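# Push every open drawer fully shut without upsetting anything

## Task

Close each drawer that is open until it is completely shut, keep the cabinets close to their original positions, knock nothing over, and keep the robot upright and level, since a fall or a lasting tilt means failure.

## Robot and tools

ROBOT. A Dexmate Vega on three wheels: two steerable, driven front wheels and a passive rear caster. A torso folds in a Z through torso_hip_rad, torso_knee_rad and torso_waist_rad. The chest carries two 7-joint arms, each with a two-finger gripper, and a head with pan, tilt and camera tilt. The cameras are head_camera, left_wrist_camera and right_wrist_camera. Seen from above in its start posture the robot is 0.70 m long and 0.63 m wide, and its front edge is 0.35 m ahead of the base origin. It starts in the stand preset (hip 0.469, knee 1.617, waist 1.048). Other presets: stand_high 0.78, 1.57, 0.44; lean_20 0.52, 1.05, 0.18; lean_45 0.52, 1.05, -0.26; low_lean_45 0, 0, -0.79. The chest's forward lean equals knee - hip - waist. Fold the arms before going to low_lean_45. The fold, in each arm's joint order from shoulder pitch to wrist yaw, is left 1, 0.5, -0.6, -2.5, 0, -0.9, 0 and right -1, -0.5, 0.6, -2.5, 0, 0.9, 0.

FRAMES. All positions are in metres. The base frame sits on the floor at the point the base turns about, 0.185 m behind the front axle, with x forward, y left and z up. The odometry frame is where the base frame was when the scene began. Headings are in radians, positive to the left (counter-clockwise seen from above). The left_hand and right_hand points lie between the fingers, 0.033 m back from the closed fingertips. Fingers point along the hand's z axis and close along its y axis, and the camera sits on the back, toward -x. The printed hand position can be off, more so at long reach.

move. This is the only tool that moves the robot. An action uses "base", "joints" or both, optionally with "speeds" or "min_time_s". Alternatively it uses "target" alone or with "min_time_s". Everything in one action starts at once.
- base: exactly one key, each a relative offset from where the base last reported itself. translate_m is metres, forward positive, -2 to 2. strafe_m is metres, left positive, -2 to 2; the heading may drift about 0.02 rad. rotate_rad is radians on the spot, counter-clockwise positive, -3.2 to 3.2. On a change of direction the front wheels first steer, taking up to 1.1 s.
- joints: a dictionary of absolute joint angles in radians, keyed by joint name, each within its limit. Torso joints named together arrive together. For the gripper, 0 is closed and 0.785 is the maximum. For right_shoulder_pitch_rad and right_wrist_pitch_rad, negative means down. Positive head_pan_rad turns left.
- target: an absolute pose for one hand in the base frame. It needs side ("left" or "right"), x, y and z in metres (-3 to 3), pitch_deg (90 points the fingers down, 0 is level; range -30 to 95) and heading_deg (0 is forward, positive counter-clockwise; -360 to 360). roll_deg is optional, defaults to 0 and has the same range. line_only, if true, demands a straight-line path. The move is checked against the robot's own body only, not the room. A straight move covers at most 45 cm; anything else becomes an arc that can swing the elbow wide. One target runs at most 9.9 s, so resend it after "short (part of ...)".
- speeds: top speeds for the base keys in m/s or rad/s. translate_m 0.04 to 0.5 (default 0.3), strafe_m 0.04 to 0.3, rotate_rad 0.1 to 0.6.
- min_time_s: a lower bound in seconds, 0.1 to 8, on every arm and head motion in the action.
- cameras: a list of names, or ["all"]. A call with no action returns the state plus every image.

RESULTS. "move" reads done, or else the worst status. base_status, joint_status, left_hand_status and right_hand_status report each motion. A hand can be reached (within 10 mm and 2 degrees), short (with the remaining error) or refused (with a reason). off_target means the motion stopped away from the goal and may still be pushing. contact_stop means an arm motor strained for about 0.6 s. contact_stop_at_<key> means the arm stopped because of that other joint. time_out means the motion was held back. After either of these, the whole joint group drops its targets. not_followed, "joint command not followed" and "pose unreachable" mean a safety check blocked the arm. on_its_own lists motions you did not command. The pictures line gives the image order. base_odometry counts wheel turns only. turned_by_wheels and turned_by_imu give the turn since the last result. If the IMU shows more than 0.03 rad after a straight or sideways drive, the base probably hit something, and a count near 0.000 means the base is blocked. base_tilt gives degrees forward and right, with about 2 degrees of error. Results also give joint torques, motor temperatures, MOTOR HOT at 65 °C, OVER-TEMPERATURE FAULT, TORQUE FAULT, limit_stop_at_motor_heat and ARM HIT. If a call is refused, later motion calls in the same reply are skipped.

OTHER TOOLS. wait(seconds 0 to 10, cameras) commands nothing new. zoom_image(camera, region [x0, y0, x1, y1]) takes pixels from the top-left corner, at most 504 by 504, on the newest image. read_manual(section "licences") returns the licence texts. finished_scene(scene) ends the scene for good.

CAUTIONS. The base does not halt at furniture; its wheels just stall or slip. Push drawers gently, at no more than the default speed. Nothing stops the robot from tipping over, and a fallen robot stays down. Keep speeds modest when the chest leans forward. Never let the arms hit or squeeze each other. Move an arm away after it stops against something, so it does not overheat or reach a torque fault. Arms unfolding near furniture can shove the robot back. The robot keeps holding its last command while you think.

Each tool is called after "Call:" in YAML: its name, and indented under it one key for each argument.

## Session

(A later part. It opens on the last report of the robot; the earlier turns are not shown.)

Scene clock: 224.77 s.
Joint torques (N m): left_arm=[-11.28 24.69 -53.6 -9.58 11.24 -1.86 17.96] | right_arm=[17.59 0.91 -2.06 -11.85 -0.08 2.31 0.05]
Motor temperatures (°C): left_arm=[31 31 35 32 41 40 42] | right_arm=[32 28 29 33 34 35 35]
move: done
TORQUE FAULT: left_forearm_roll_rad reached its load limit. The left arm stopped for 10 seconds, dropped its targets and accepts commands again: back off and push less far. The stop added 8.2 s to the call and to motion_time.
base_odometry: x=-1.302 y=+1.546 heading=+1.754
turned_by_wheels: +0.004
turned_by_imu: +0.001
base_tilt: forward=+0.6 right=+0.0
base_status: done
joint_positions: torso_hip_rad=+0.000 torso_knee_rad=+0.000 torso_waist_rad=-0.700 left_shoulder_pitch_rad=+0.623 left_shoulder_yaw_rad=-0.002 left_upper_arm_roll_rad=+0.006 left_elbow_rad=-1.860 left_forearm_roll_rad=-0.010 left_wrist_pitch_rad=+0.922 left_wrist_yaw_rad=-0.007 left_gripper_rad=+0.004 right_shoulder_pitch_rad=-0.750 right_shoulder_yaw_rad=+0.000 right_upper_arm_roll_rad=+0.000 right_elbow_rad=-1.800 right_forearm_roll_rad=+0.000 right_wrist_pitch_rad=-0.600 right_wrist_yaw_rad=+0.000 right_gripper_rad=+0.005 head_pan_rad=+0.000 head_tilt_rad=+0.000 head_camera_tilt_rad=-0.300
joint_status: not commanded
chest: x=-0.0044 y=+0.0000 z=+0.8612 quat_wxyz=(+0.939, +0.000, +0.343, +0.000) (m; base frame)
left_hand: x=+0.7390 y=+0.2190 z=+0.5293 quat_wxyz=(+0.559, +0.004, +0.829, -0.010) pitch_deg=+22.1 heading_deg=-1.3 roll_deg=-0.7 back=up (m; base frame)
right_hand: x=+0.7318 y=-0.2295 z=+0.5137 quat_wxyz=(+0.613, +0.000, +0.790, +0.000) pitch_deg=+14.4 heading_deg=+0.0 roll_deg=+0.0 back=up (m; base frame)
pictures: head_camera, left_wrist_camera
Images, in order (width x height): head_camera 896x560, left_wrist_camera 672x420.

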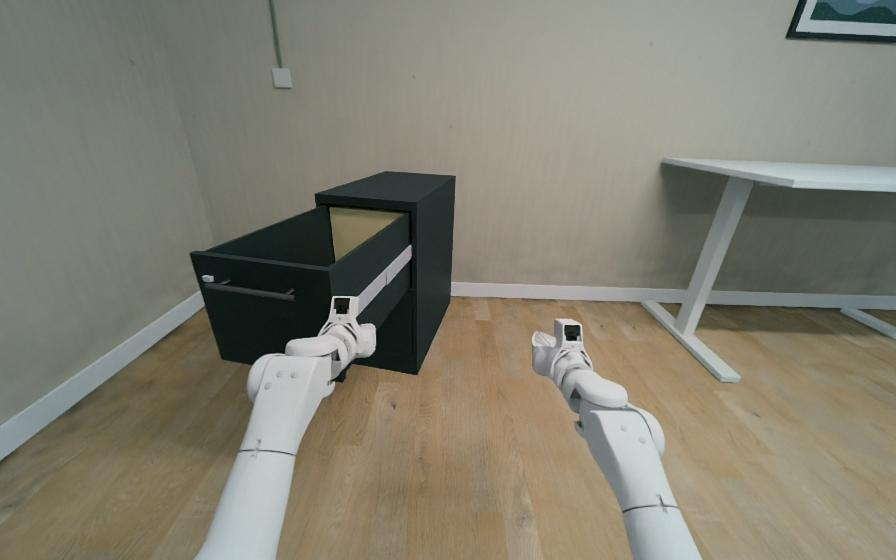

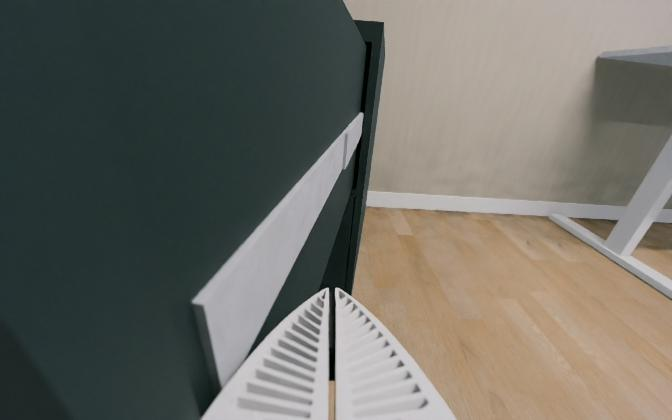

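Call:
move:
  base: {"strafe_m": -0.08}
  speeds: {"strafe_m": 0.1}
  cameras: ["head_camera", "left_wrist_camera"]

Scene clock: 310.13 s.
Joint torques (N m): left_arm=[-12.78 1.46 -4.17 -13.26 0.22 -1.34 0.04] | right_arm=[18.19 -0.85 -2.34 -11.81 -0.09 3.1 -0.03]
Motor temperatures (°C): left_arm=[29 32 52 31 58 39 64] | right_arm=[33 28 29 33 34 36 35]
move: done
MOTOR HOT: joint 7 (wrist yaw) of the left arm reports 64 °C; the controller stops that arm at 80 °C. To cool a motor, set the load down, stop pushing, or move to a pose that needs little force.
base_odometry: x=-1.224 y=+1.560 heading=+1.753
turned_by_wheels: -0.001
turned_by_imu: +0.002
base_tilt: forward=+0.7 right=-0.1
base_status: done
joint_positions: torso_hip_rad=+0.000 torso_knee_rad=+0.000 torso_waist_rad=-0.700 left_shoulder_pitch_rad=+0.623 left_shoulder_yaw_rad=-0.001 left_upper_arm_roll_rad=+0.003 left_elbow_rad=-1.860 left_forearm_roll_rad=-0.006 left_wrist_pitch_rad=+0.922 left_wrist_yaw_rad=-0.003 left_gripper_rad=+0.005 right_shoulder_pitch_rad=-0.750 right_shoulder_yaw_rad=+0.000 right_upper_arm_roll_rad=+0.000 right_elbow_rad=-1.800 right_forearm_roll_rad=+0.000 right_wrist_pitch_rad=-0.600 right_wrist_yaw_rad=+0.000 right_gripper_rad=+0.005 head_pan_rad=+0.000 head_tilt_rad=+0.000 head_camera_tilt_rad=-0.300
joint_status: not commanded
chest: x=-0.0044 y=+0.0000 z=+0.8612 quat_wxyz=(+0.939, +0.000, +0.343, +0.000) (m; base frame)
left_hand: x=+0.7391 y=+0.2241 z=+0.5292 quat_wxyz=(+0.559, +0.002, +0.829, -0.005) pitch_deg=+22.1 heading_deg=-0.7 roll_deg=-0.4 back=up (m; base frame)
right_hand: x=+0.7318 y=-0.2295 z=+0.5137 quat_wxyz=(+0.613, +0.000, +0.790, +0.000) pitch_deg=+14.4 heading_deg=+0.0 roll_deg=+0.0 back=up (m; base frame)
pictures: head_camera, left_wrist_camera
Images, in order (width x height): head_camera 896x560, left_wrist_camera 672x420.

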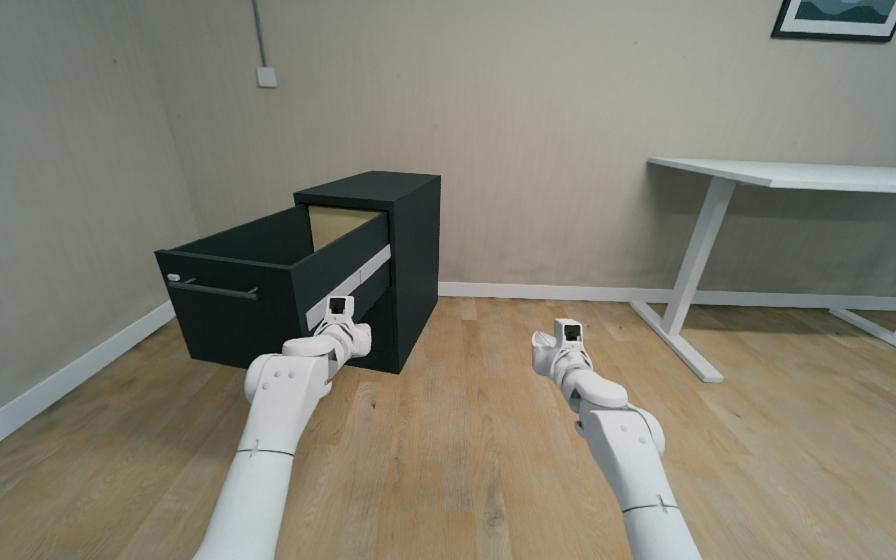

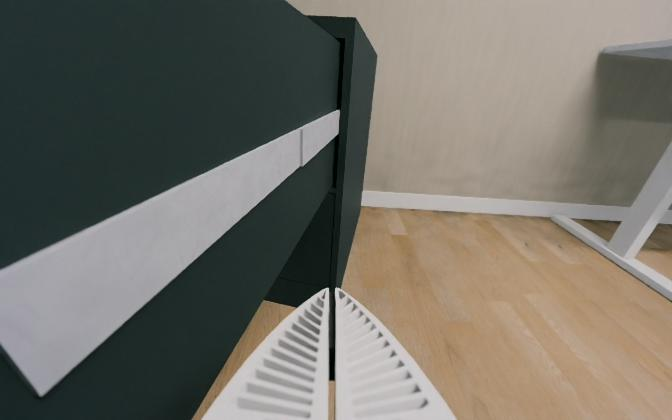

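Call:
move:
  base: {"translate_m": -0.35}
  joints: {"left_shoulder_pitch_rad": -0.189, "left_shoulder_yaw_rad": 0.0, "left_upper_arm_roll_rad": 0.0, "left_elbow_rad": -0.162, "left_forearm_roll_rad": 0.0, "left_wrist_pitch_rad": 0.0, "left_wrist_yaw_rad": 0.0, "right_shoulder_pitch_rad": -0.2, "right_elbow_rad": -2.4, "right_wrist_pitch_rad": 0.0}
  cameras: ["head_camera", "left_wrist_camera"]

Scene clock: 432.40 s.
Joint torques (N m): left_arm=[-25.95 2.49 -2.94 -11.38 -0.34 -2.72 0.32] | right_arm=[18.63 0.4 -2.22 -5.01 -0.11 0.3 -0.04]
Motor temperatures (°C): left_arm=[29 30 32 31 36 39 37] | right_arm=[33 28 29 33 34 35 35]
move: done
MOTOR HOT: cleared for the motors of the left arm.
base_odometry: x=-1.159 y=+1.216 heading=+1.753
turned_by_wheels: +0.000
turned_by_imu: +0.002
base_tilt: forward=+0.7 right=-0.1
base_status: done
joint_positions: torso_hip_rad=+0.000 torso_knee_rad=+0.000 torso_waist_rad=-0.700 left_shoulder_pitch_rad=-0.186 left_shoulder_yaw_rad=+0.000 left_upper_arm_roll_rad=+0.000 left_elbow_rad=-0.168 left_forearm_roll_rad=+0.000 left_wrist_pitch_rad=+0.004 left_wrist_yaw_rad=+0.000 left_gripper_rad=+0.005 right_shoulder_pitch_rad=-0.200 right_shoulder_yaw_rad=+0.000 right_upper_arm_roll_rad=+0.000 right_elbow_rad=-2.400 right_forearm_roll_rad=+0.000 right_wrist_pitch_rad=+0.000 right_wrist_yaw_rad=+0.000 right_gripper_rad=+0.005 head_pan_rad=+0.000 head_tilt_rad=+0.000 head_camera_tilt_rad=-0.300
joint_status: all done
chest: x=-0.0044 y=+0.0000 z=+0.8612 quat_wxyz=(+0.939, +0.000, +0.343, +0.000) (m; base frame)
left_hand: x=+0.9004 y=+0.2291 z=+0.4990 quat_wxyz=(+0.573, +0.000, +0.820, +0.000) pitch_deg=+20.1 heading_deg=+0.0 roll_deg=+0.0 back=up (m; base frame)
right_hand: x=+0.3282 y=-0.2295 z=+1.2975 quat_wxyz=(+0.999, +0.000, +0.036, +0.000) pitch_deg=-85.9 heading_deg=+0.0 roll_deg=+0.0 (m; base frame)
pictures: head_camera, left_wrist_camera
Images, in order (width x height): head_camera 896x560, left_wrist_camera 672x420.

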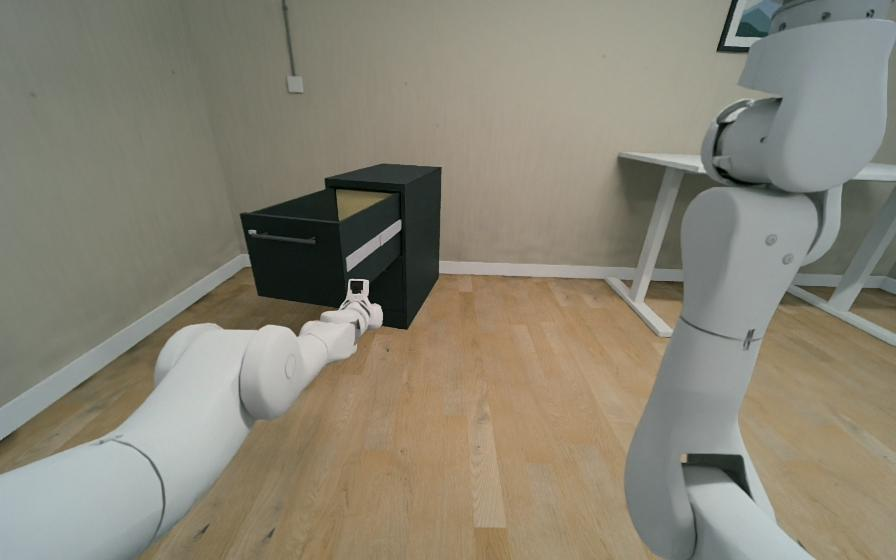

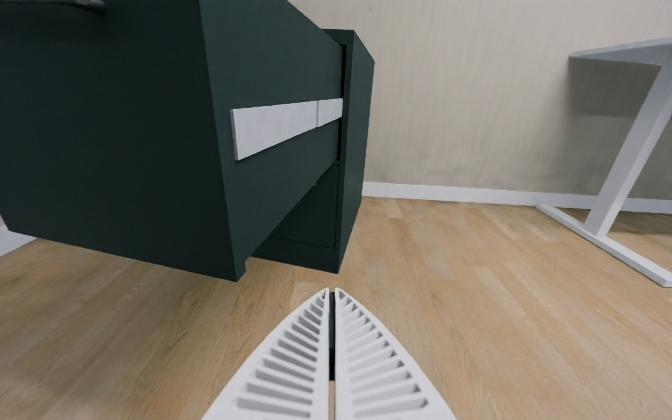

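Call:
move:
  base: {"strafe_m": 0.60}
  cameras: ["head_camera", "left_wrist_camera"]

Scene clock: 442.50 s.
Joint torques (N m): left_arm=[-24.94 1 -2.36 -12.33 0.98 -1.93 0.01] | right_arm=[18.84 -0.82 -2.08 -4.64 0 -0.2 0.28]
move: done
base_odometry: x=-1.748 y=+1.106 heading=+1.754
turned_by_wheels: +0.001
turned_by_imu: -0.006
base_tilt: forward=+0.7 right=-0.1
base_status: done
joint_positions: torso_hip_rad=+0.000 torso_knee_rad=+0.000 torso_waist_rad=-0.700 left_shoulder_pitch_rad=-0.189 left_shoulder_yaw_rad=+0.000 left_upper_arm_roll_rad=+0.000 left_elbow_rad=-0.162 left_forearm_roll_rad=+0.000 left_wrist_pitch_rad=+0.000 left_wrist_yaw_rad=+0.000 left_gripper_rad=+0.005 right_shoulder_pitch_rad=-0.200 right_shoulder_yaw_rad=+0.000 right_upper_arm_roll_rad=+0.000 right_elbow_rad=-2.400 right_forearm_roll_rad=+0.000 right_wrist_pitch_rad=+0.000 right_wrist_yaw_rad=+0.000 right_gripper_rad=+0.005 head_pan_rad=+0.000 head_tilt_rad=+0.000 head_camera_tilt_rad=-0.300
joint_status: not commanded
chest: x=-0.0044 y=+0.0000 z=+0.8612 quat_wxyz=(+0.939, +0.000, +0.343, +0.000) (m; base frame)
left_hand: x=+0.9005 y=+0.2292 z=+0.4996 quat_wxyz=(+0.573, +0.000, +0.819, +0.000) pitch_deg=+20.0 heading_deg=+0.0 roll_deg=+0.0 back=up (m; base frame)
right_hand: x=+0.3282 y=-0.2295 z=+1.2975 quat_wxyz=(+0.999, +0.000, +0.036, +0.000) pitch_deg=-85.9 heading_deg=+0.0 roll_deg=+0.0 (m; base frame)
pictures: head_camera, left_wrist_camera
Images, in order (width x height): head_camera 896x560, left_wrist_camera 672x420.

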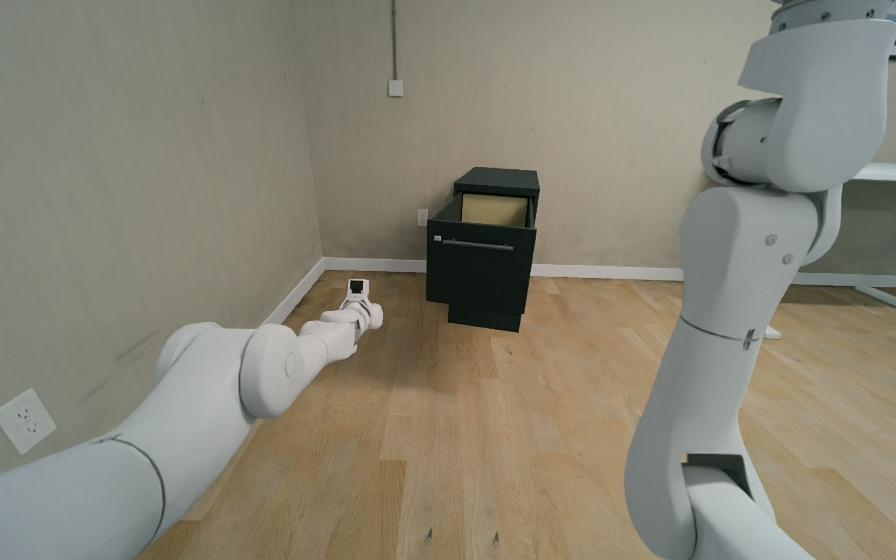

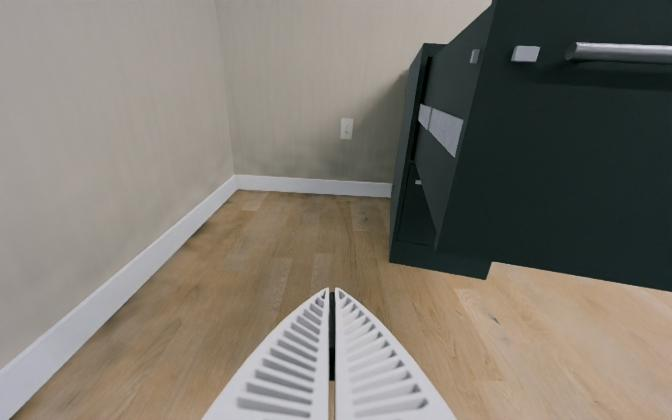

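Call:
move:
  base: {"translate_m": 0.32}
  speeds: {"translate_m": 0.2}
  cameras: ["head_camera", "left_wrist_camera"]

Scene clock: 462.77 s.
Joint torques (N m): left_arm=[-26.59 -0.78 -1.66 -10.79 0.45 -3.18 0.95] | right_arm=[18.93 0.06 -1.96 -4.63 -0.09 0.28 -0.08]
move: done
base_odometry: x=-1.808 y=+1.420 heading=+1.753
turned_by_wheels: +0.000
turned_by_imu: +0.001
base_tilt: forward=+0.6 right=-0.1
base_status: done
joint_positions: torso_hip_rad=+0.000 torso_knee_rad=+0.000 torso_waist_rad=-0.700 left_shoulder_pitch_rad=-0.189 left_shoulder_yaw_rad=+0.000 left_upper_arm_roll_rad=+0.000 left_elbow_rad=-0.162 left_forearm_roll_rad=+0.000 left_wrist_pitch_rad=+0.000 left_wrist_yaw_rad=+0.000 left_gripper_rad=+0.005 right_shoulder_pitch_rad=-0.200 right_shoulder_yaw_rad=+0.000 right_upper_arm_roll_rad=+0.000 right_elbow_rad=-2.400 right_forearm_roll_rad=+0.000 right_wrist_pitch_rad=+0.000 right_wrist_yaw_rad=+0.000 right_gripper_rad=+0.005 head_pan_rad=+0.000 head_tilt_rad=+0.000 head_camera_tilt_rad=-0.300
joint_status: not commanded
chest: x=-0.0044 y=+0.0000 z=+0.8612 quat_wxyz=(+0.939, +0.000, +0.343, +0.000) (m; base frame)
left_hand: x=+0.9005 y=+0.2292 z=+0.4996 quat_wxyz=(+0.573, +0.000, +0.819, +0.000) pitch_deg=+20.0 heading_deg=+0.0 roll_deg=+0.0 back=up (m; base frame)
right_hand: x=+0.3282 y=-0.2295 z=+1.2975 quat_wxyz=(+0.999, +0.000, +0.036, +0.000) pitch_deg=-85.9 heading_deg=+0.0 roll_deg=+0.0 (m; base frame)
pictures: head_camera, left_wrist_camera
Images, in order (width x height): head_camera 896x560, left_wrist_camera 672x420.

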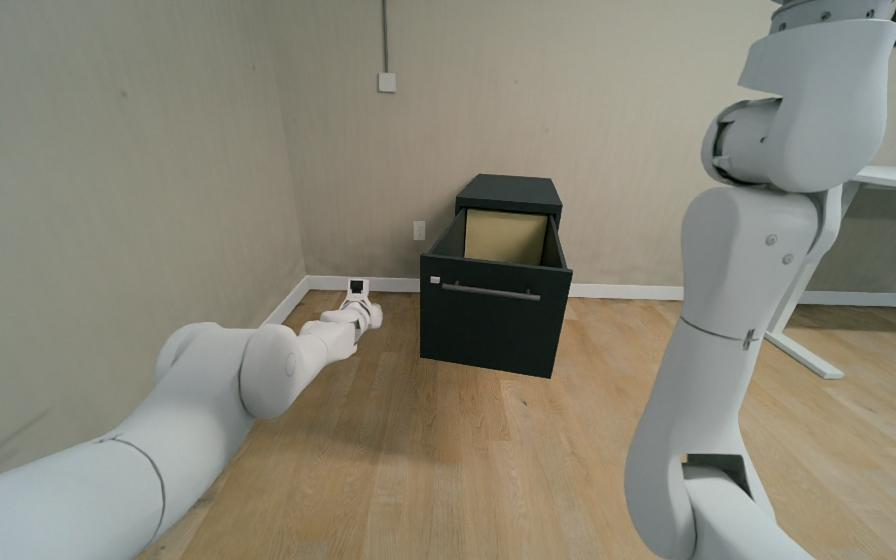

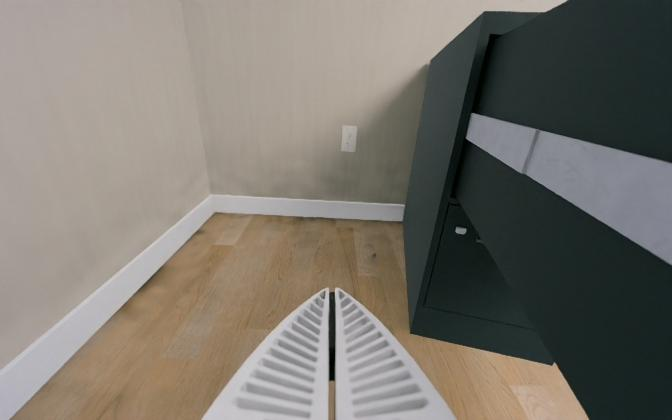

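Call:
move:
  base: {"strafe_m": -0.18}
  speeds: {"strafe_m": 0.08}
  cameras: ["head_camera", "left_wrist_camera"]

Scene clock: 470.33 s.
Joint torques (N m): left_arm=[-21.14 -47.18 7.34 -8.53 -0.13 -0.57 -14.87] | right_arm=[19.14 -0.53 -2.21 -4.29 -0.01 -0.09 -0.04]
move: done
base_odometry: x=-1.631 y=+1.453 heading=+1.752
turned_by_wheels: -0.001
turned_by_imu: +0.000
base_tilt: forward=+0.7 right=-0.1
base_status: done
joint_positions: torso_hip_rad=+0.000 torso_knee_rad=+0.000 torso_waist_rad=-0.700 left_shoulder_pitch_rad=-0.189 left_shoulder_yaw_rad=+0.002 left_upper_arm_roll_rad=+0.000 left_elbow_rad=-0.162 left_forearm_roll_rad=+0.000 left_wrist_pitch_rad=+0.000 left_wrist_yaw_rad=+0.003 left_gripper_rad=+0.005 right_shoulder_pitch_rad=-0.200 right_shoulder_yaw_rad=+0.000 right_upper_arm_roll_rad=+0.000 right_elbow_rad=-2.400 right_forearm_roll_rad=+0.000 right_wrist_pitch_rad=+0.000 right_wrist_yaw_rad=+0.000 right_gripper_rad=+0.005 head_pan_rad=+0.000 head_tilt_rad=+0.000 head_camera_tilt_rad=-0.300
joint_status: not commanded
chest: x=-0.0044 y=+0.0000 z=+0.8612 quat_wxyz=(+0.939, +0.000, +0.343, +0.000) (m; base frame)
left_hand: x=+0.9007 y=+0.2325 z=+0.5000 quat_wxyz=(+0.574, -0.002, +0.819, +0.002) pitch_deg=+20.0 heading_deg=+0.3 roll_deg=+0.1 back=up (m; base frame)
right_hand: x=+0.3282 y=-0.2295 z=+1.2975 quat_wxyz=(+0.999, +0.000, +0.036, +0.000) pitch_deg=-85.9 heading_deg=+0.0 roll_deg=+0.0 (m; base frame)
pictures: head_camera, left_wrist_camera
Images, in order (width x height): head_camera 896x560, left_wrist_camera 672x420.

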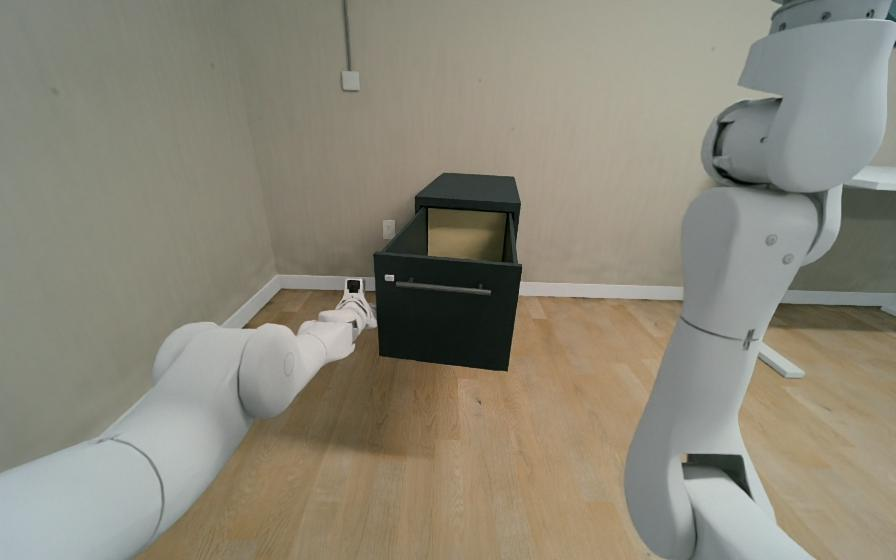

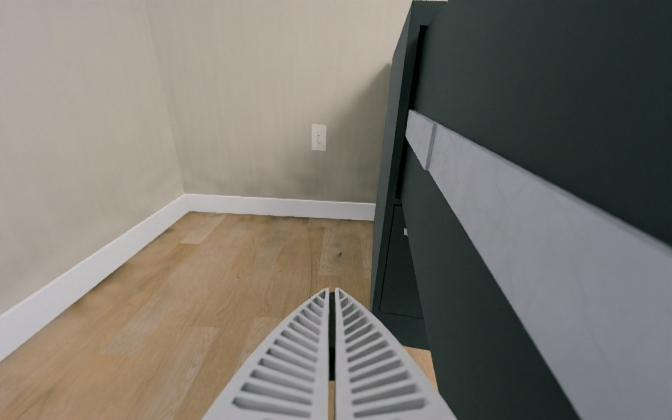

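Call:
move:
  base: {"strafe_m": -0.09}
  speeds: {"strafe_m": 0.06}
  cameras: ["head_camera", "left_wrist_camera"]

Scene clock: 487.87 s.
Joint torques (N m): left_arm=[-21.31 -53.29 6.94 -9.39 -0.63 -1.16 -14.86] | right_arm=[19.16 0.24 -2.02 -3.75 -0.12 0 0.08]
Motor temperatures (°C): left_arm=[31 35 31 31 35 39 45] | right_arm=[33 28 29 32 34 35 35]
move: done
base_odometry: x=-1.543 y=+1.469 heading=+1.751
turned_by_wheels: -0.001
turned_by_imu: +0.001
base_tilt: forward=+0.7 right=-0.1
base_status: done
joint_positions: torso_hip_rad=+0.000 torso_knee_rad=+0.000 torso_waist_rad=-0.700 left_shoulder_pitch_rad=-0.189 left_shoulder_yaw_rad=+0.002 left_upper_arm_roll_rad=-0.001 left_elbow_rad=-0.162 left_forearm_roll_rad=+0.000 left_wrist_pitch_rad=+0.000 left_wrist_yaw_rad=+0.003 left_gripper_rad=+0.005 right_shoulder_pitch_rad=-0.200 right_shoulder_yaw_rad=+0.000 right_upper_arm_roll_rad=+0.000 right_elbow_rad=-2.400 right_forearm_roll_rad=+0.000 right_wrist_pitch_rad=+0.000 right_wrist_yaw_rad=+0.000 right_gripper_rad=+0.005 head_pan_rad=+0.000 head_tilt_rad=+0.000 head_camera_tilt_rad=-0.300
joint_status: not commanded
chest: x=-0.0044 y=+0.0000 z=+0.8612 quat_wxyz=(+0.939, +0.000, +0.343, +0.000) (m; base frame)
left_hand: x=+0.9007 y=+0.2326 z=+0.5000 quat_wxyz=(+0.573, -0.002, +0.819, +0.002) pitch_deg=+20.0 heading_deg=+0.4 roll_deg=+0.1 back=up (m; base frame)
right_hand: x=+0.3282 y=-0.2295 z=+1.2975 quat_wxyz=(+0.999, +0.000, +0.036, +0.000) pitch_deg=-85.9 heading_deg=+0.0 roll_deg=+0.0 (m; base frame)
pictures: head_camera, left_wrist_camera
Images, in order (width x height): head_camera 896x560, left_wrist_camera 672x420.

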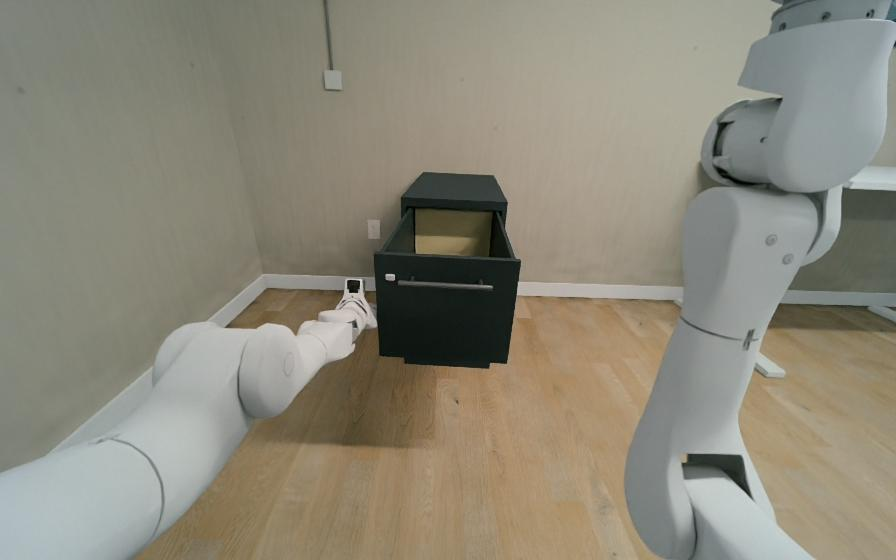

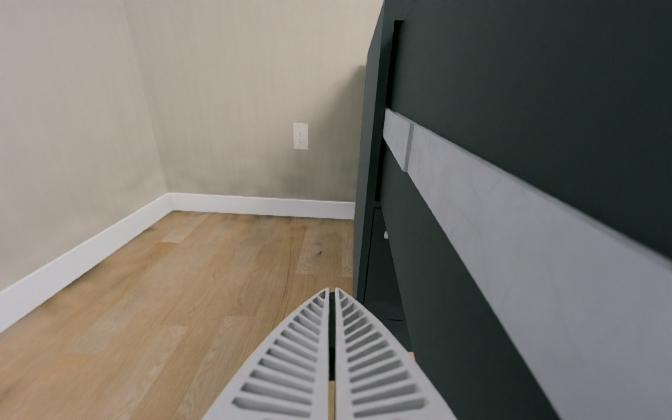

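Call:
zoom_image:
  camera: "head_camera"
  region: [360, 160, 540, 280]

Scaled by 2.800 from the camera's 896x560 image, which has a finer 960x600 frame.

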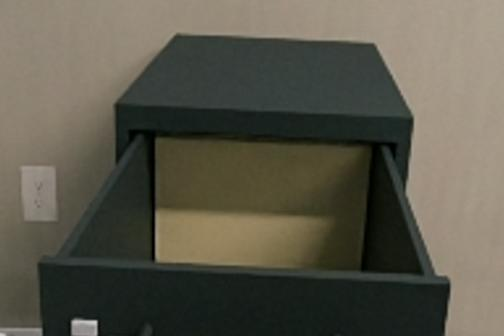

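Call:
move:
  base: {"strafe_m": -0.05}
  speeds: {"strafe_m": 0.06}
  cameras: ["head_camera", "left_wrist_camera"]

Call:
zoom_image:
  camera: "head_camera"
  region: [340, 160, 540, 280]

Scene clock: 502.50 s.
Joint torques (N m): left_arm=[-20.6 -46.89 10.25 -10.46 -0.2 -1.52 -13.93] | right_arm=[19.78 1.07 -1.88 -4.11 0.09 0.67 0.09]
Motor temperatures (°C): left_arm=[31 37 31 31 35 39 50] | right_arm=[33 28 29 32 34 35 35]
move: done
base_odometry: x=-1.494 y=+1.478 heading=+1.751
turned_by_wheels: +0.000
turned_by_imu: +0.001
base_tilt: forward=+0.7 right=-0.1
base_status: done
joint_positions: torso_hip_rad=+0.000 torso_knee_rad=+0.000 torso_waist_rad=-0.700 left_shoulder_pitch_rad=-0.189 left_shoulder_yaw_rad=+0.002 left_upper_arm_roll_rad=-0.001 left_elbow_rad=-0.162 left_forearm_roll_rad=+0.000 left_wrist_pitch_rad=+0.000 left_wrist_yaw_rad=+0.003 left_gripper_rad=+0.005 right_shoulder_pitch_rad=-0.200 right_shoulder_yaw_rad=+0.000 right_upper_arm_roll_rad=+0.000 right_elbow_rad=-2.400 right_forearm_roll_rad=+0.000 right_wrist_pitch_rad=+0.000 right_wrist_yaw_rad=+0.000 right_gripper_rad=+0.005 head_pan_rad=+0.000 head_tilt_rad=+0.000 head_camera_tilt_rad=-0.300
joint_status: not commanded
chest: x=-0.0044 y=+0.0000 z=+0.8612 quat_wxyz=(+0.939, +0.000, +0.343, +0.000) (m; base frame)
left_hand: x=+0.9007 y=+0.2324 z=+0.5000 quat_wxyz=(+0.573, -0.002, +0.819, +0.002) pitch_deg=+20.0 heading_deg=+0.3 roll_deg=+0.1 back=up (m; base frame)
right_hand: x=+0.3282 y=-0.2295 z=+1.2975 quat_wxyz=(+0.999, +0.000, +0.036, +0.000) pitch_deg=-85.9 heading_deg=+0.0 roll_deg=+0.0 (m; base frame)
pictures: head_camera, left_wrist_camera
Images, in order (width x height): head_camera 896x560, left_wrist_camera 672x420.

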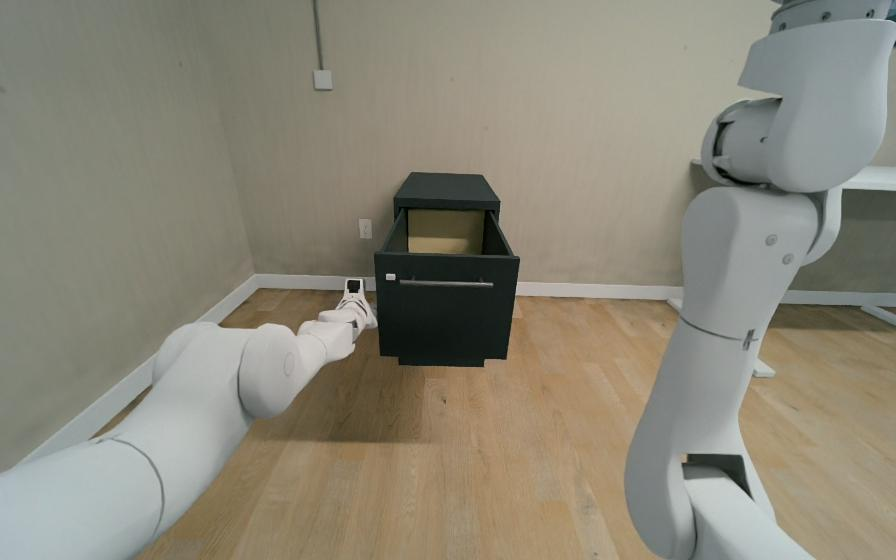

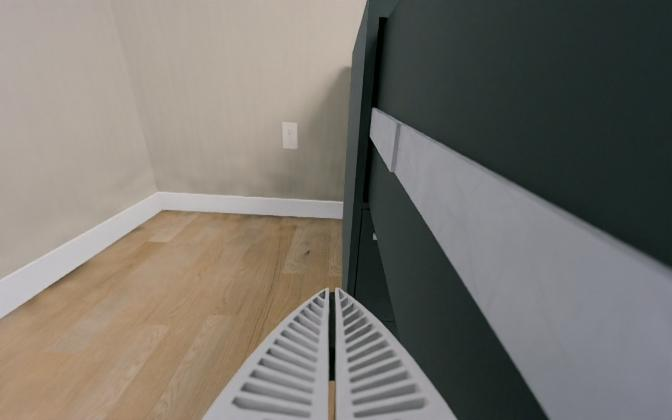

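Scaled by 2.520 from the camera's 896x560 image, which has a finer 960x600 frame.

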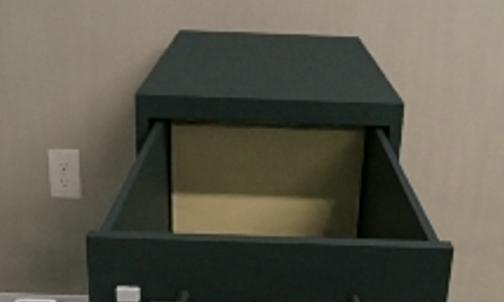

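Call:
move:
  base: {"strafe_m": 0.06}
  speeds: {"strafe_m": 0.1}

Call:
move:
  base: {"translate_m": -0.42}
  joints: {"left_shoulder_pitch_rad": 0.623, "left_shoulder_yaw_rad": 0.0, "left_upper_arm_roll_rad": 0.0, "left_elbow_rad": -1.86, "left_forearm_roll_rad": 0.0, "left_wrist_pitch_rad": 0.921, "left_wrist_yaw_rad": 0.0}

Call:
move:
  base: {"strafe_m": -0.25}
  cameras: ["head_camera", "left_wrist_camera"]

Scene clock: 527.37 s.
Joint torques (N m): left_arm=[-20.36 0.47 4.43 -11.72 0.95 -1.21 -0.5] | right_arm=[18.35 0.36 -2.14 -3.95 -0.17 0.12 0.09]
move: done
base_odometry: x=-1.553 y=+1.467 heading=+1.751
turned_by_wheels: +0.000
turned_by_imu: -0.001
base_tilt: forward=+0.7 right=+0.0
base_status: done
joint_positions: torso_hip_rad=+0.000 torso_knee_rad=+0.000 torso_waist_rad=-0.700 left_shoulder_pitch_rad=-0.189 left_shoulder_yaw_rad=+0.000 left_upper_arm_roll_rad=+0.000 left_elbow_rad=-0.162 left_forearm_roll_rad=+0.000 left_wrist_pitch_rad=+0.000 left_wrist_yaw_rad=+0.000 left_gripper_rad=+0.005 right_shoulder_pitch_rad=-0.200 right_shoulder_yaw_rad=+0.000 right_upper_arm_roll_rad=+0.000 right_elbow_rad=-2.400 right_forearm_roll_rad=+0.000 right_wrist_pitch_rad=+0.000 right_wrist_yaw_rad=+0.000 right_gripper_rad=+0.005 head_pan_rad=+0.000 head_tilt_rad=+0.000 head_camera_tilt_rad=-0.300
joint_status: not commanded
chest: x=-0.0044 y=+0.0000 z=+0.8612 quat_wxyz=(+0.939, +0.000, +0.343, +0.000) (m; base frame)
left_hand: x=+0.9006 y=+0.2294 z=+0.4998 quat_wxyz=(+0.573, +0.000, +0.819, +0.000) pitch_deg=+20.0 heading_deg=+0.0 roll_deg=+0.0 back=up (m; base frame)
right_hand: x=+0.3282 y=-0.2295 z=+1.2975 quat_wxyz=(+0.999, +0.000, +0.036, +0.000) pitch_deg=-85.9 heading_deg=+0.0 roll_deg=+0.0 (m; base frame)
pictures: none

Scene clock: 534.57 s.
Joint torques (N m): left_arm=[-11.71 -1.47 3.93 -15.23 -0.29 -2.29 -0.16] | right_arm=[18.19 0.21 -2.16 -4.31 -0.1 -0.1 0.05]
move: done
base_odometry: x=-1.475 y=+1.055 heading=+1.752
turned_by_wheels: +0.001
turned_by_imu: +0.004
base_tilt: forward=+0.7 right=+0.0
base_status: done
joint_positions: torso_hip_rad=+0.000 torso_knee_rad=+0.000 torso_waist_rad=-0.700 left_shoulder_pitch_rad=+0.620 left_shoulder_yaw_rad=+0.000 left_upper_arm_roll_rad=+0.000 left_elbow_rad=-1.854 left_forearm_roll_rad=+0.000 left_wrist_pitch_rad=+0.918 left_wrist_yaw_rad=+0.000 left_gripper_rad=+0.005 right_shoulder_pitch_rad=-0.200 right_shoulder_yaw_rad=+0.000 right_upper_arm_roll_rad=+0.000 right_elbow_rad=-2.400 right_forearm_roll_rad=+0.000 right_wrist_pitch_rad=+0.000 right_wrist_yaw_rad=+0.000 right_gripper_rad=+0.005 head_pan_rad=+0.000 head_tilt_rad=+0.000 head_camera_tilt_rad=-0.300
joint_status: all done
chest: x=-0.0044 y=+0.0000 z=+0.8612 quat_wxyz=(+0.939, +0.000, +0.343, +0.000) (m; base frame)
left_hand: x=+0.7406 y=+0.2294 z=+0.5296 quat_wxyz=(+0.559, +0.000, +0.829, +0.000) pitch_deg=+22.0 heading_deg=+0.0 roll_deg=+0.0 back=up (m; base frame)
right_hand: x=+0.3282 y=-0.2295 z=+1.2975 quat_wxyz=(+0.999, +0.000, +0.036, +0.000) pitch_deg=-85.9 heading_deg=+0.0 roll_deg=+0.0 (m; base frame)
pictures: none

Scene clock: 537.57 s.
Joint torques (N m): left_arm=[-11.31 0.22 3.18 -12.55 -0.39 -1.9 -0.42] | right_arm=[19.01 -0.11 -2.09 -3.9 0 0.28 -0.05]
move: done
base_odometry: x=-1.230 y=+1.101 heading=+1.750
turned_by_wheels: -0.002
turned_by_imu: +0.005
base_tilt: forward=+0.7 right=+0.0
base_status: done
joint_positions: torso_hip_rad=+0.000 torso_knee_rad=+0.000 torso_waist_rad=-0.700 left_shoulder_pitch_rad=+0.623 left_shoulder_yaw_rad=+0.000 left_upper_arm_roll_rad=+0.000 left_elbow_rad=-1.860 left_forearm_roll_rad=+0.000 left_wrist_pitch_rad=+0.921 left_wrist_yaw_rad=+0.000 left_gripper_rad=+0.005 right_shoulder_pitch_rad=-0.200 right_shoulder_yaw_rad=+0.000 right_upper_arm_roll_rad=+0.000 right_elbow_rad=-2.400 right_forearm_roll_rad=+0.000 right_wrist_pitch_rad=+0.000 right_wrist_yaw_rad=+0.000 right_gripper_rad=+0.005 head_pan_rad=+0.000 head_tilt_rad=+0.000 head_camera_tilt_rad=-0.300
joint_status: not commanded
chest: x=-0.0044 y=+0.0000 z=+0.8612 quat_wxyz=(+0.939, +0.000, +0.343, +0.000) (m; base frame)
left_hand: x=+0.7393 y=+0.2294 z=+0.5295 quat_wxyz=(+0.559, +0.000, +0.829, +0.000) pitch_deg=+22.0 heading_deg=+0.0 roll_deg=+0.0 back=up (m; base frame)
right_hand: x=+0.3282 y=-0.2295 z=+1.2975 quat_wxyz=(+0.999, +0.000, +0.036, +0.000) pitch_deg=-85.9 heading_deg=+0.0 roll_deg=+0.0 (m; base frame)
pictures: head_camera, left_wrist_camera
Images, in order (width x height): head_camera 896x560, left_wrist_camera 672x420.

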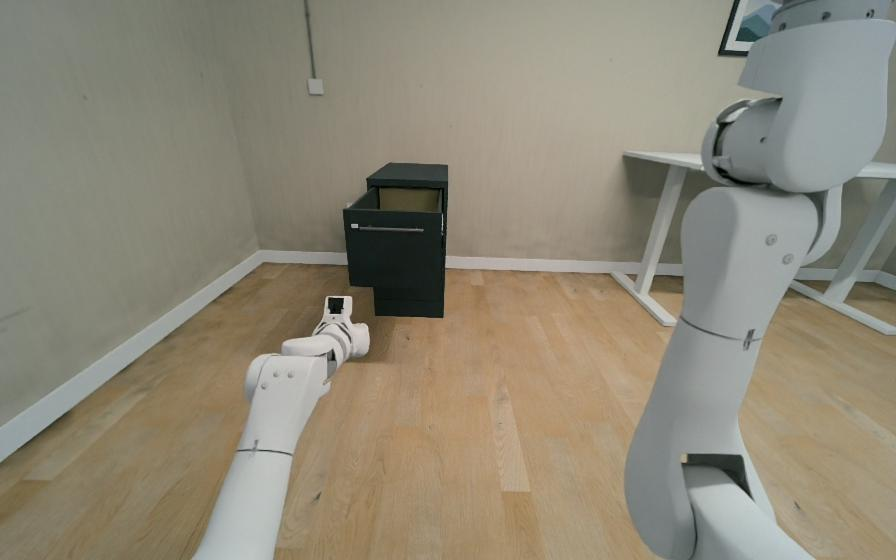

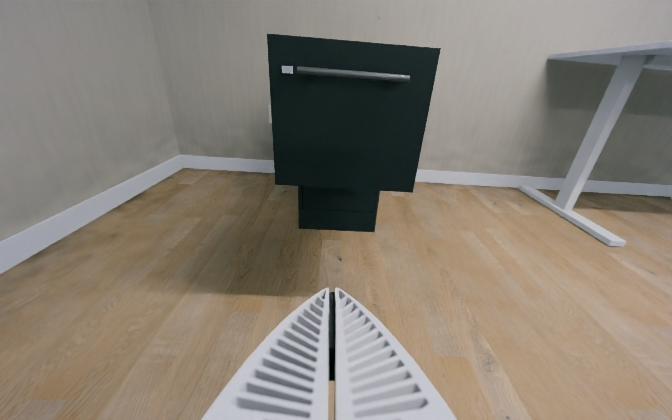

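Call:
move:
  base: {"translate_m": 0.34}
  cameras: ["head_camera", "left_wrist_camera"]

Scene clock: 547.80 s.
Joint torques (N m): left_arm=[-12.42 0.74 2.77 -13.19 -0.27 -1.97 -0.07] | right_arm=[18.92 0.33 -2.26 -4.43 -0.02 0.35 0.06]
Motor temperatures (°C): left_arm=[30 35 31 31 35 39 45] | right_arm=[33 28 29 31 34 35 35]
move: done
base_odometry: x=-1.291 y=+1.435 heading=+1.750
turned_by_wheels: +0.000
turned_by_imu: +0.000
base_tilt: forward=+0.7 right=+0.0
base_status: done
joint_positions: torso_hip_rad=+0.000 torso_knee_rad=+0.000 torso_waist_rad=-0.700 left_shoulder_pitch_rad=+0.623 left_shoulder_yaw_rad=+0.000 left_upper_arm_roll_rad=+0.000 left_elbow_rad=-1.860 left_forearm_roll_rad=+0.000 left_wrist_pitch_rad=+0.921 left_wrist_yaw_rad=+0.000 left_gripper_rad=+0.005 right_shoulder_pitch_rad=-0.200 right_shoulder_yaw_rad=+0.000 right_upper_arm_roll_rad=+0.000 right_elbow_rad=-2.400 right_forearm_roll_rad=+0.000 right_wrist_pitch_rad=+0.000 right_wrist_yaw_rad=+0.000 right_gripper_rad=+0.005 head_pan_rad=+0.000 head_tilt_rad=+0.000 head_camera_tilt_rad=-0.300
joint_status: not commanded
chest: x=-0.0044 y=+0.0000 z=+0.8612 quat_wxyz=(+0.939, +0.000, +0.343, +0.000) (m; base frame)
left_hand: x=+0.7393 y=+0.2294 z=+0.5295 quat_wxyz=(+0.559, +0.000, +0.829, +0.000) pitch_deg=+22.0 heading_deg=+0.0 roll_deg=+0.0 back=up (m; base frame)
right_hand: x=+0.3282 y=-0.2295 z=+1.2975 quat_wxyz=(+0.999, +0.000, +0.036, +0.000) pitch_deg=-85.9 heading_deg=+0.0 roll_deg=+0.0 (m; base frame)
pictures: head_camera, left_wrist_camera
Images, in order (width x height): head_camera 896x560, left_wrist_camera 672x420.

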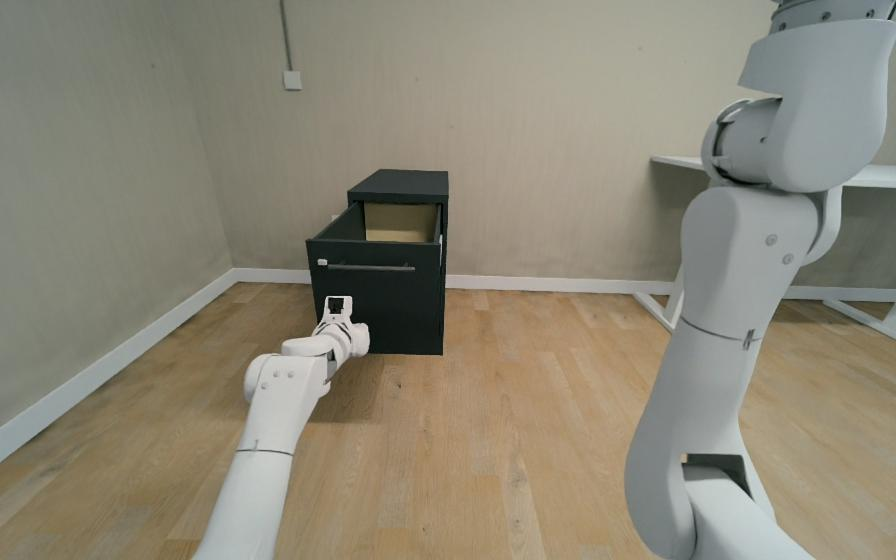

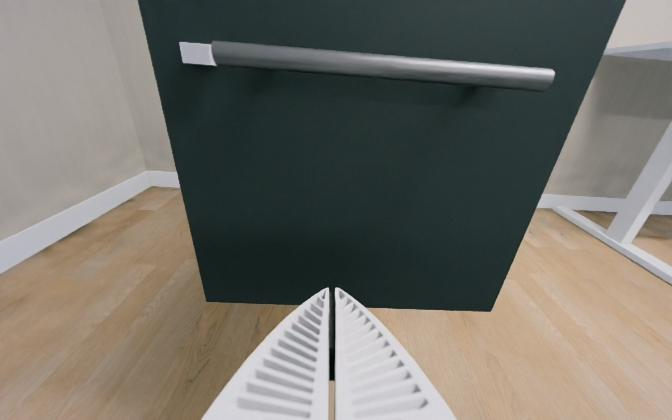

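Call:
move:
  base: {"translate_m": 0.45}
  speeds: {"translate_m": 0.14}
  cameras: ["head_camera", "left_wrist_camera"]

Scene clock: 556.23 s.
Joint torques (N m): left_arm=[-15.88 1.22 1.26 -9.99 0.19 -2.61 0.63] | right_arm=[18.89 -0.25 -2.23 -3.82 -0.06 0.12 -0.05]
move: done
base_odometry: x=-1.372 y=+1.878 heading=+1.751
turned_by_wheels: +0.000
turned_by_imu: +0.002
base_tilt: forward=+0.6 right=+0.0
base_status: done
joint_positions: torso_hip_rad=+0.000 torso_knee_rad=+0.000 torso_waist_rad=-0.700 left_shoulder_pitch_rad=+0.623 left_shoulder_yaw_rad=+0.000 left_upper_arm_roll_rad=+0.000 left_elbow_rad=-1.860 left_forearm_roll_rad=+0.000 left_wrist_pitch_rad=+0.921 left_wrist_yaw_rad=+0.000 left_gripper_rad=+0.005 right_shoulder_pitch_rad=-0.200 right_shoulder_yaw_rad=+0.000 right_upper_arm_roll_rad=+0.000 right_elbow_rad=-2.400 right_forearm_roll_rad=+0.000 right_wrist_pitch_rad=+0.000 right_wrist_yaw_rad=+0.000 right_gripper_rad=+0.005 head_pan_rad=+0.000 head_tilt_rad=+0.000 head_camera_tilt_rad=-0.300
joint_status: not commanded
chest: x=-0.0045 y=+0.0000 z=+0.8613 quat_wxyz=(+0.939, +0.000, +0.343, +0.000) (m; base frame)
left_hand: x=+0.7392 y=+0.2293 z=+0.5295 quat_wxyz=(+0.559, +0.000, +0.829, +0.000) pitch_deg=+22.0 heading_deg=+0.0 roll_deg=+0.0 back=up (m; base frame)
right_hand: x=+0.3281 y=-0.2295 z=+1.2975 quat_wxyz=(+0.999, +0.000, +0.036, +0.000) pitch_deg=-85.9 heading_deg=+0.0 roll_deg=+0.0 (m; base frame)
pictures: head_camera, left_wrist_camera
Images, in order (width x height): head_camera 896x560, left_wrist_camera 672x420.

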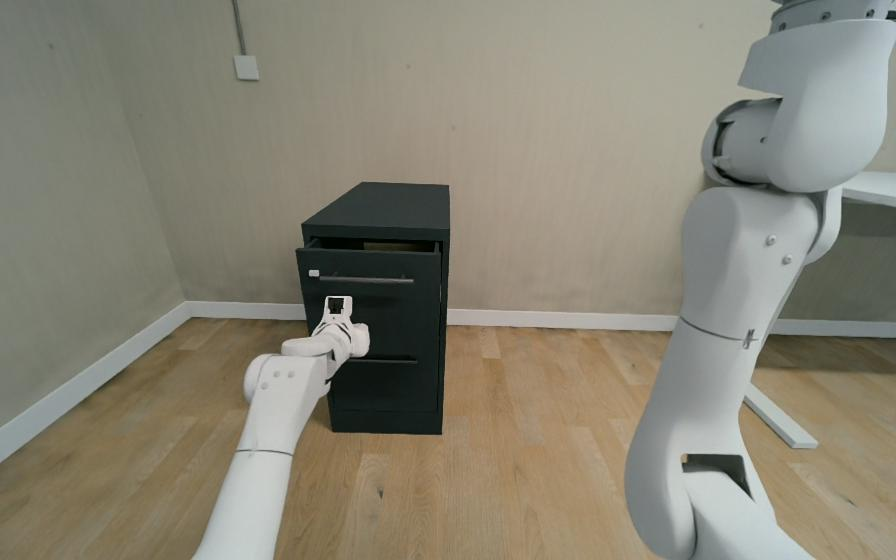

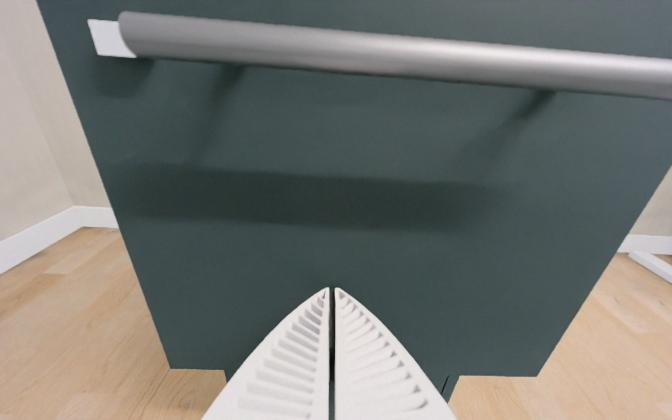

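Call:
move:
  base: {"translate_m": 0.11}
  speeds: {"translate_m": 0.1}
  cameras: ["head_camera", "left_wrist_camera"]

Scene clock: 565.73 s.
Joint torques (N m): left_arm=[-20.65 -0.96 2.66 -7.95 -0.21 -5.26 -0.07] | right_arm=[18.32 0.41 -1.9 -3.04 -0.11 0.01 0.03]
move: done
base_odometry: x=-1.392 y=+1.986 heading=+1.751
turned_by_wheels: +0.001
turned_by_imu: +0.002
base_tilt: forward=+0.6 right=-0.1
base_status: done
joint_positions: torso_hip_rad=+0.000 torso_knee_rad=+0.000 torso_waist_rad=-0.700 left_shoulder_pitch_rad=+0.623 left_shoulder_yaw_rad=+0.000 left_upper_arm_roll_rad=+0.000 left_elbow_rad=-1.860 left_forearm_roll_rad=+0.000 left_wrist_pitch_rad=+0.922 left_wrist_yaw_rad=+0.000 left_gripper_rad=+0.005 right_shoulder_pitch_rad=-0.200 right_shoulder_yaw_rad=+0.000 right_upper_arm_roll_rad=+0.000 right_elbow_rad=-2.400 right_forearm_roll_rad=+0.000 right_wrist_pitch_rad=+0.000 right_wrist_yaw_rad=+0.000 right_gripper_rad=+0.005 head_pan_rad=+0.000 head_tilt_rad=+0.000 head_camera_tilt_rad=-0.300
joint_status: not commanded
chest: x=-0.0046 y=+0.0000 z=+0.8613 quat_wxyz=(+0.939, +0.000, +0.343, +0.000) (m; base frame)
left_hand: x=+0.7390 y=+0.2293 z=+0.5295 quat_wxyz=(+0.559, +0.000, +0.829, +0.000) pitch_deg=+22.1 heading_deg=+0.0 roll_deg=+0.0 back=up (m; base frame)
right_hand: x=+0.3278 y=-0.2295 z=+1.2977 quat_wxyz=(+0.999, +0.000, +0.036, +0.000) pitch_deg=-85.9 heading_deg=+0.0 roll_deg=+0.0 (m; base frame)
pictures: head_camera, left_wrist_camera
Images, in order (width x height): head_camera 896x560, left_wrist_camera 672x420.

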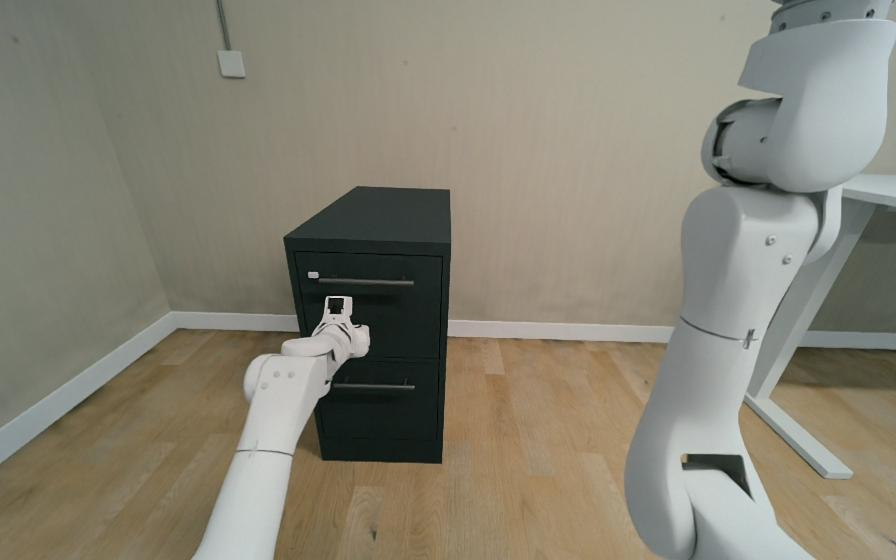

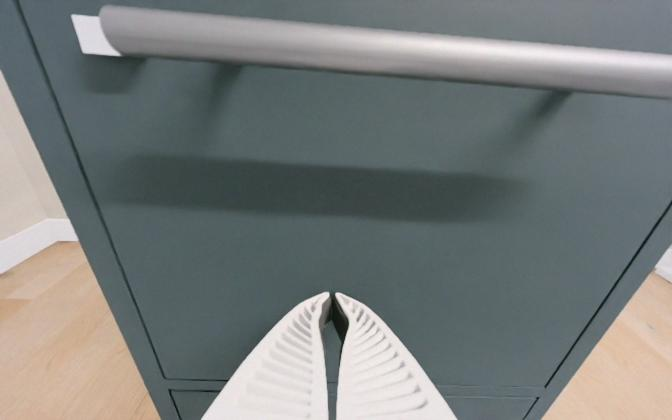

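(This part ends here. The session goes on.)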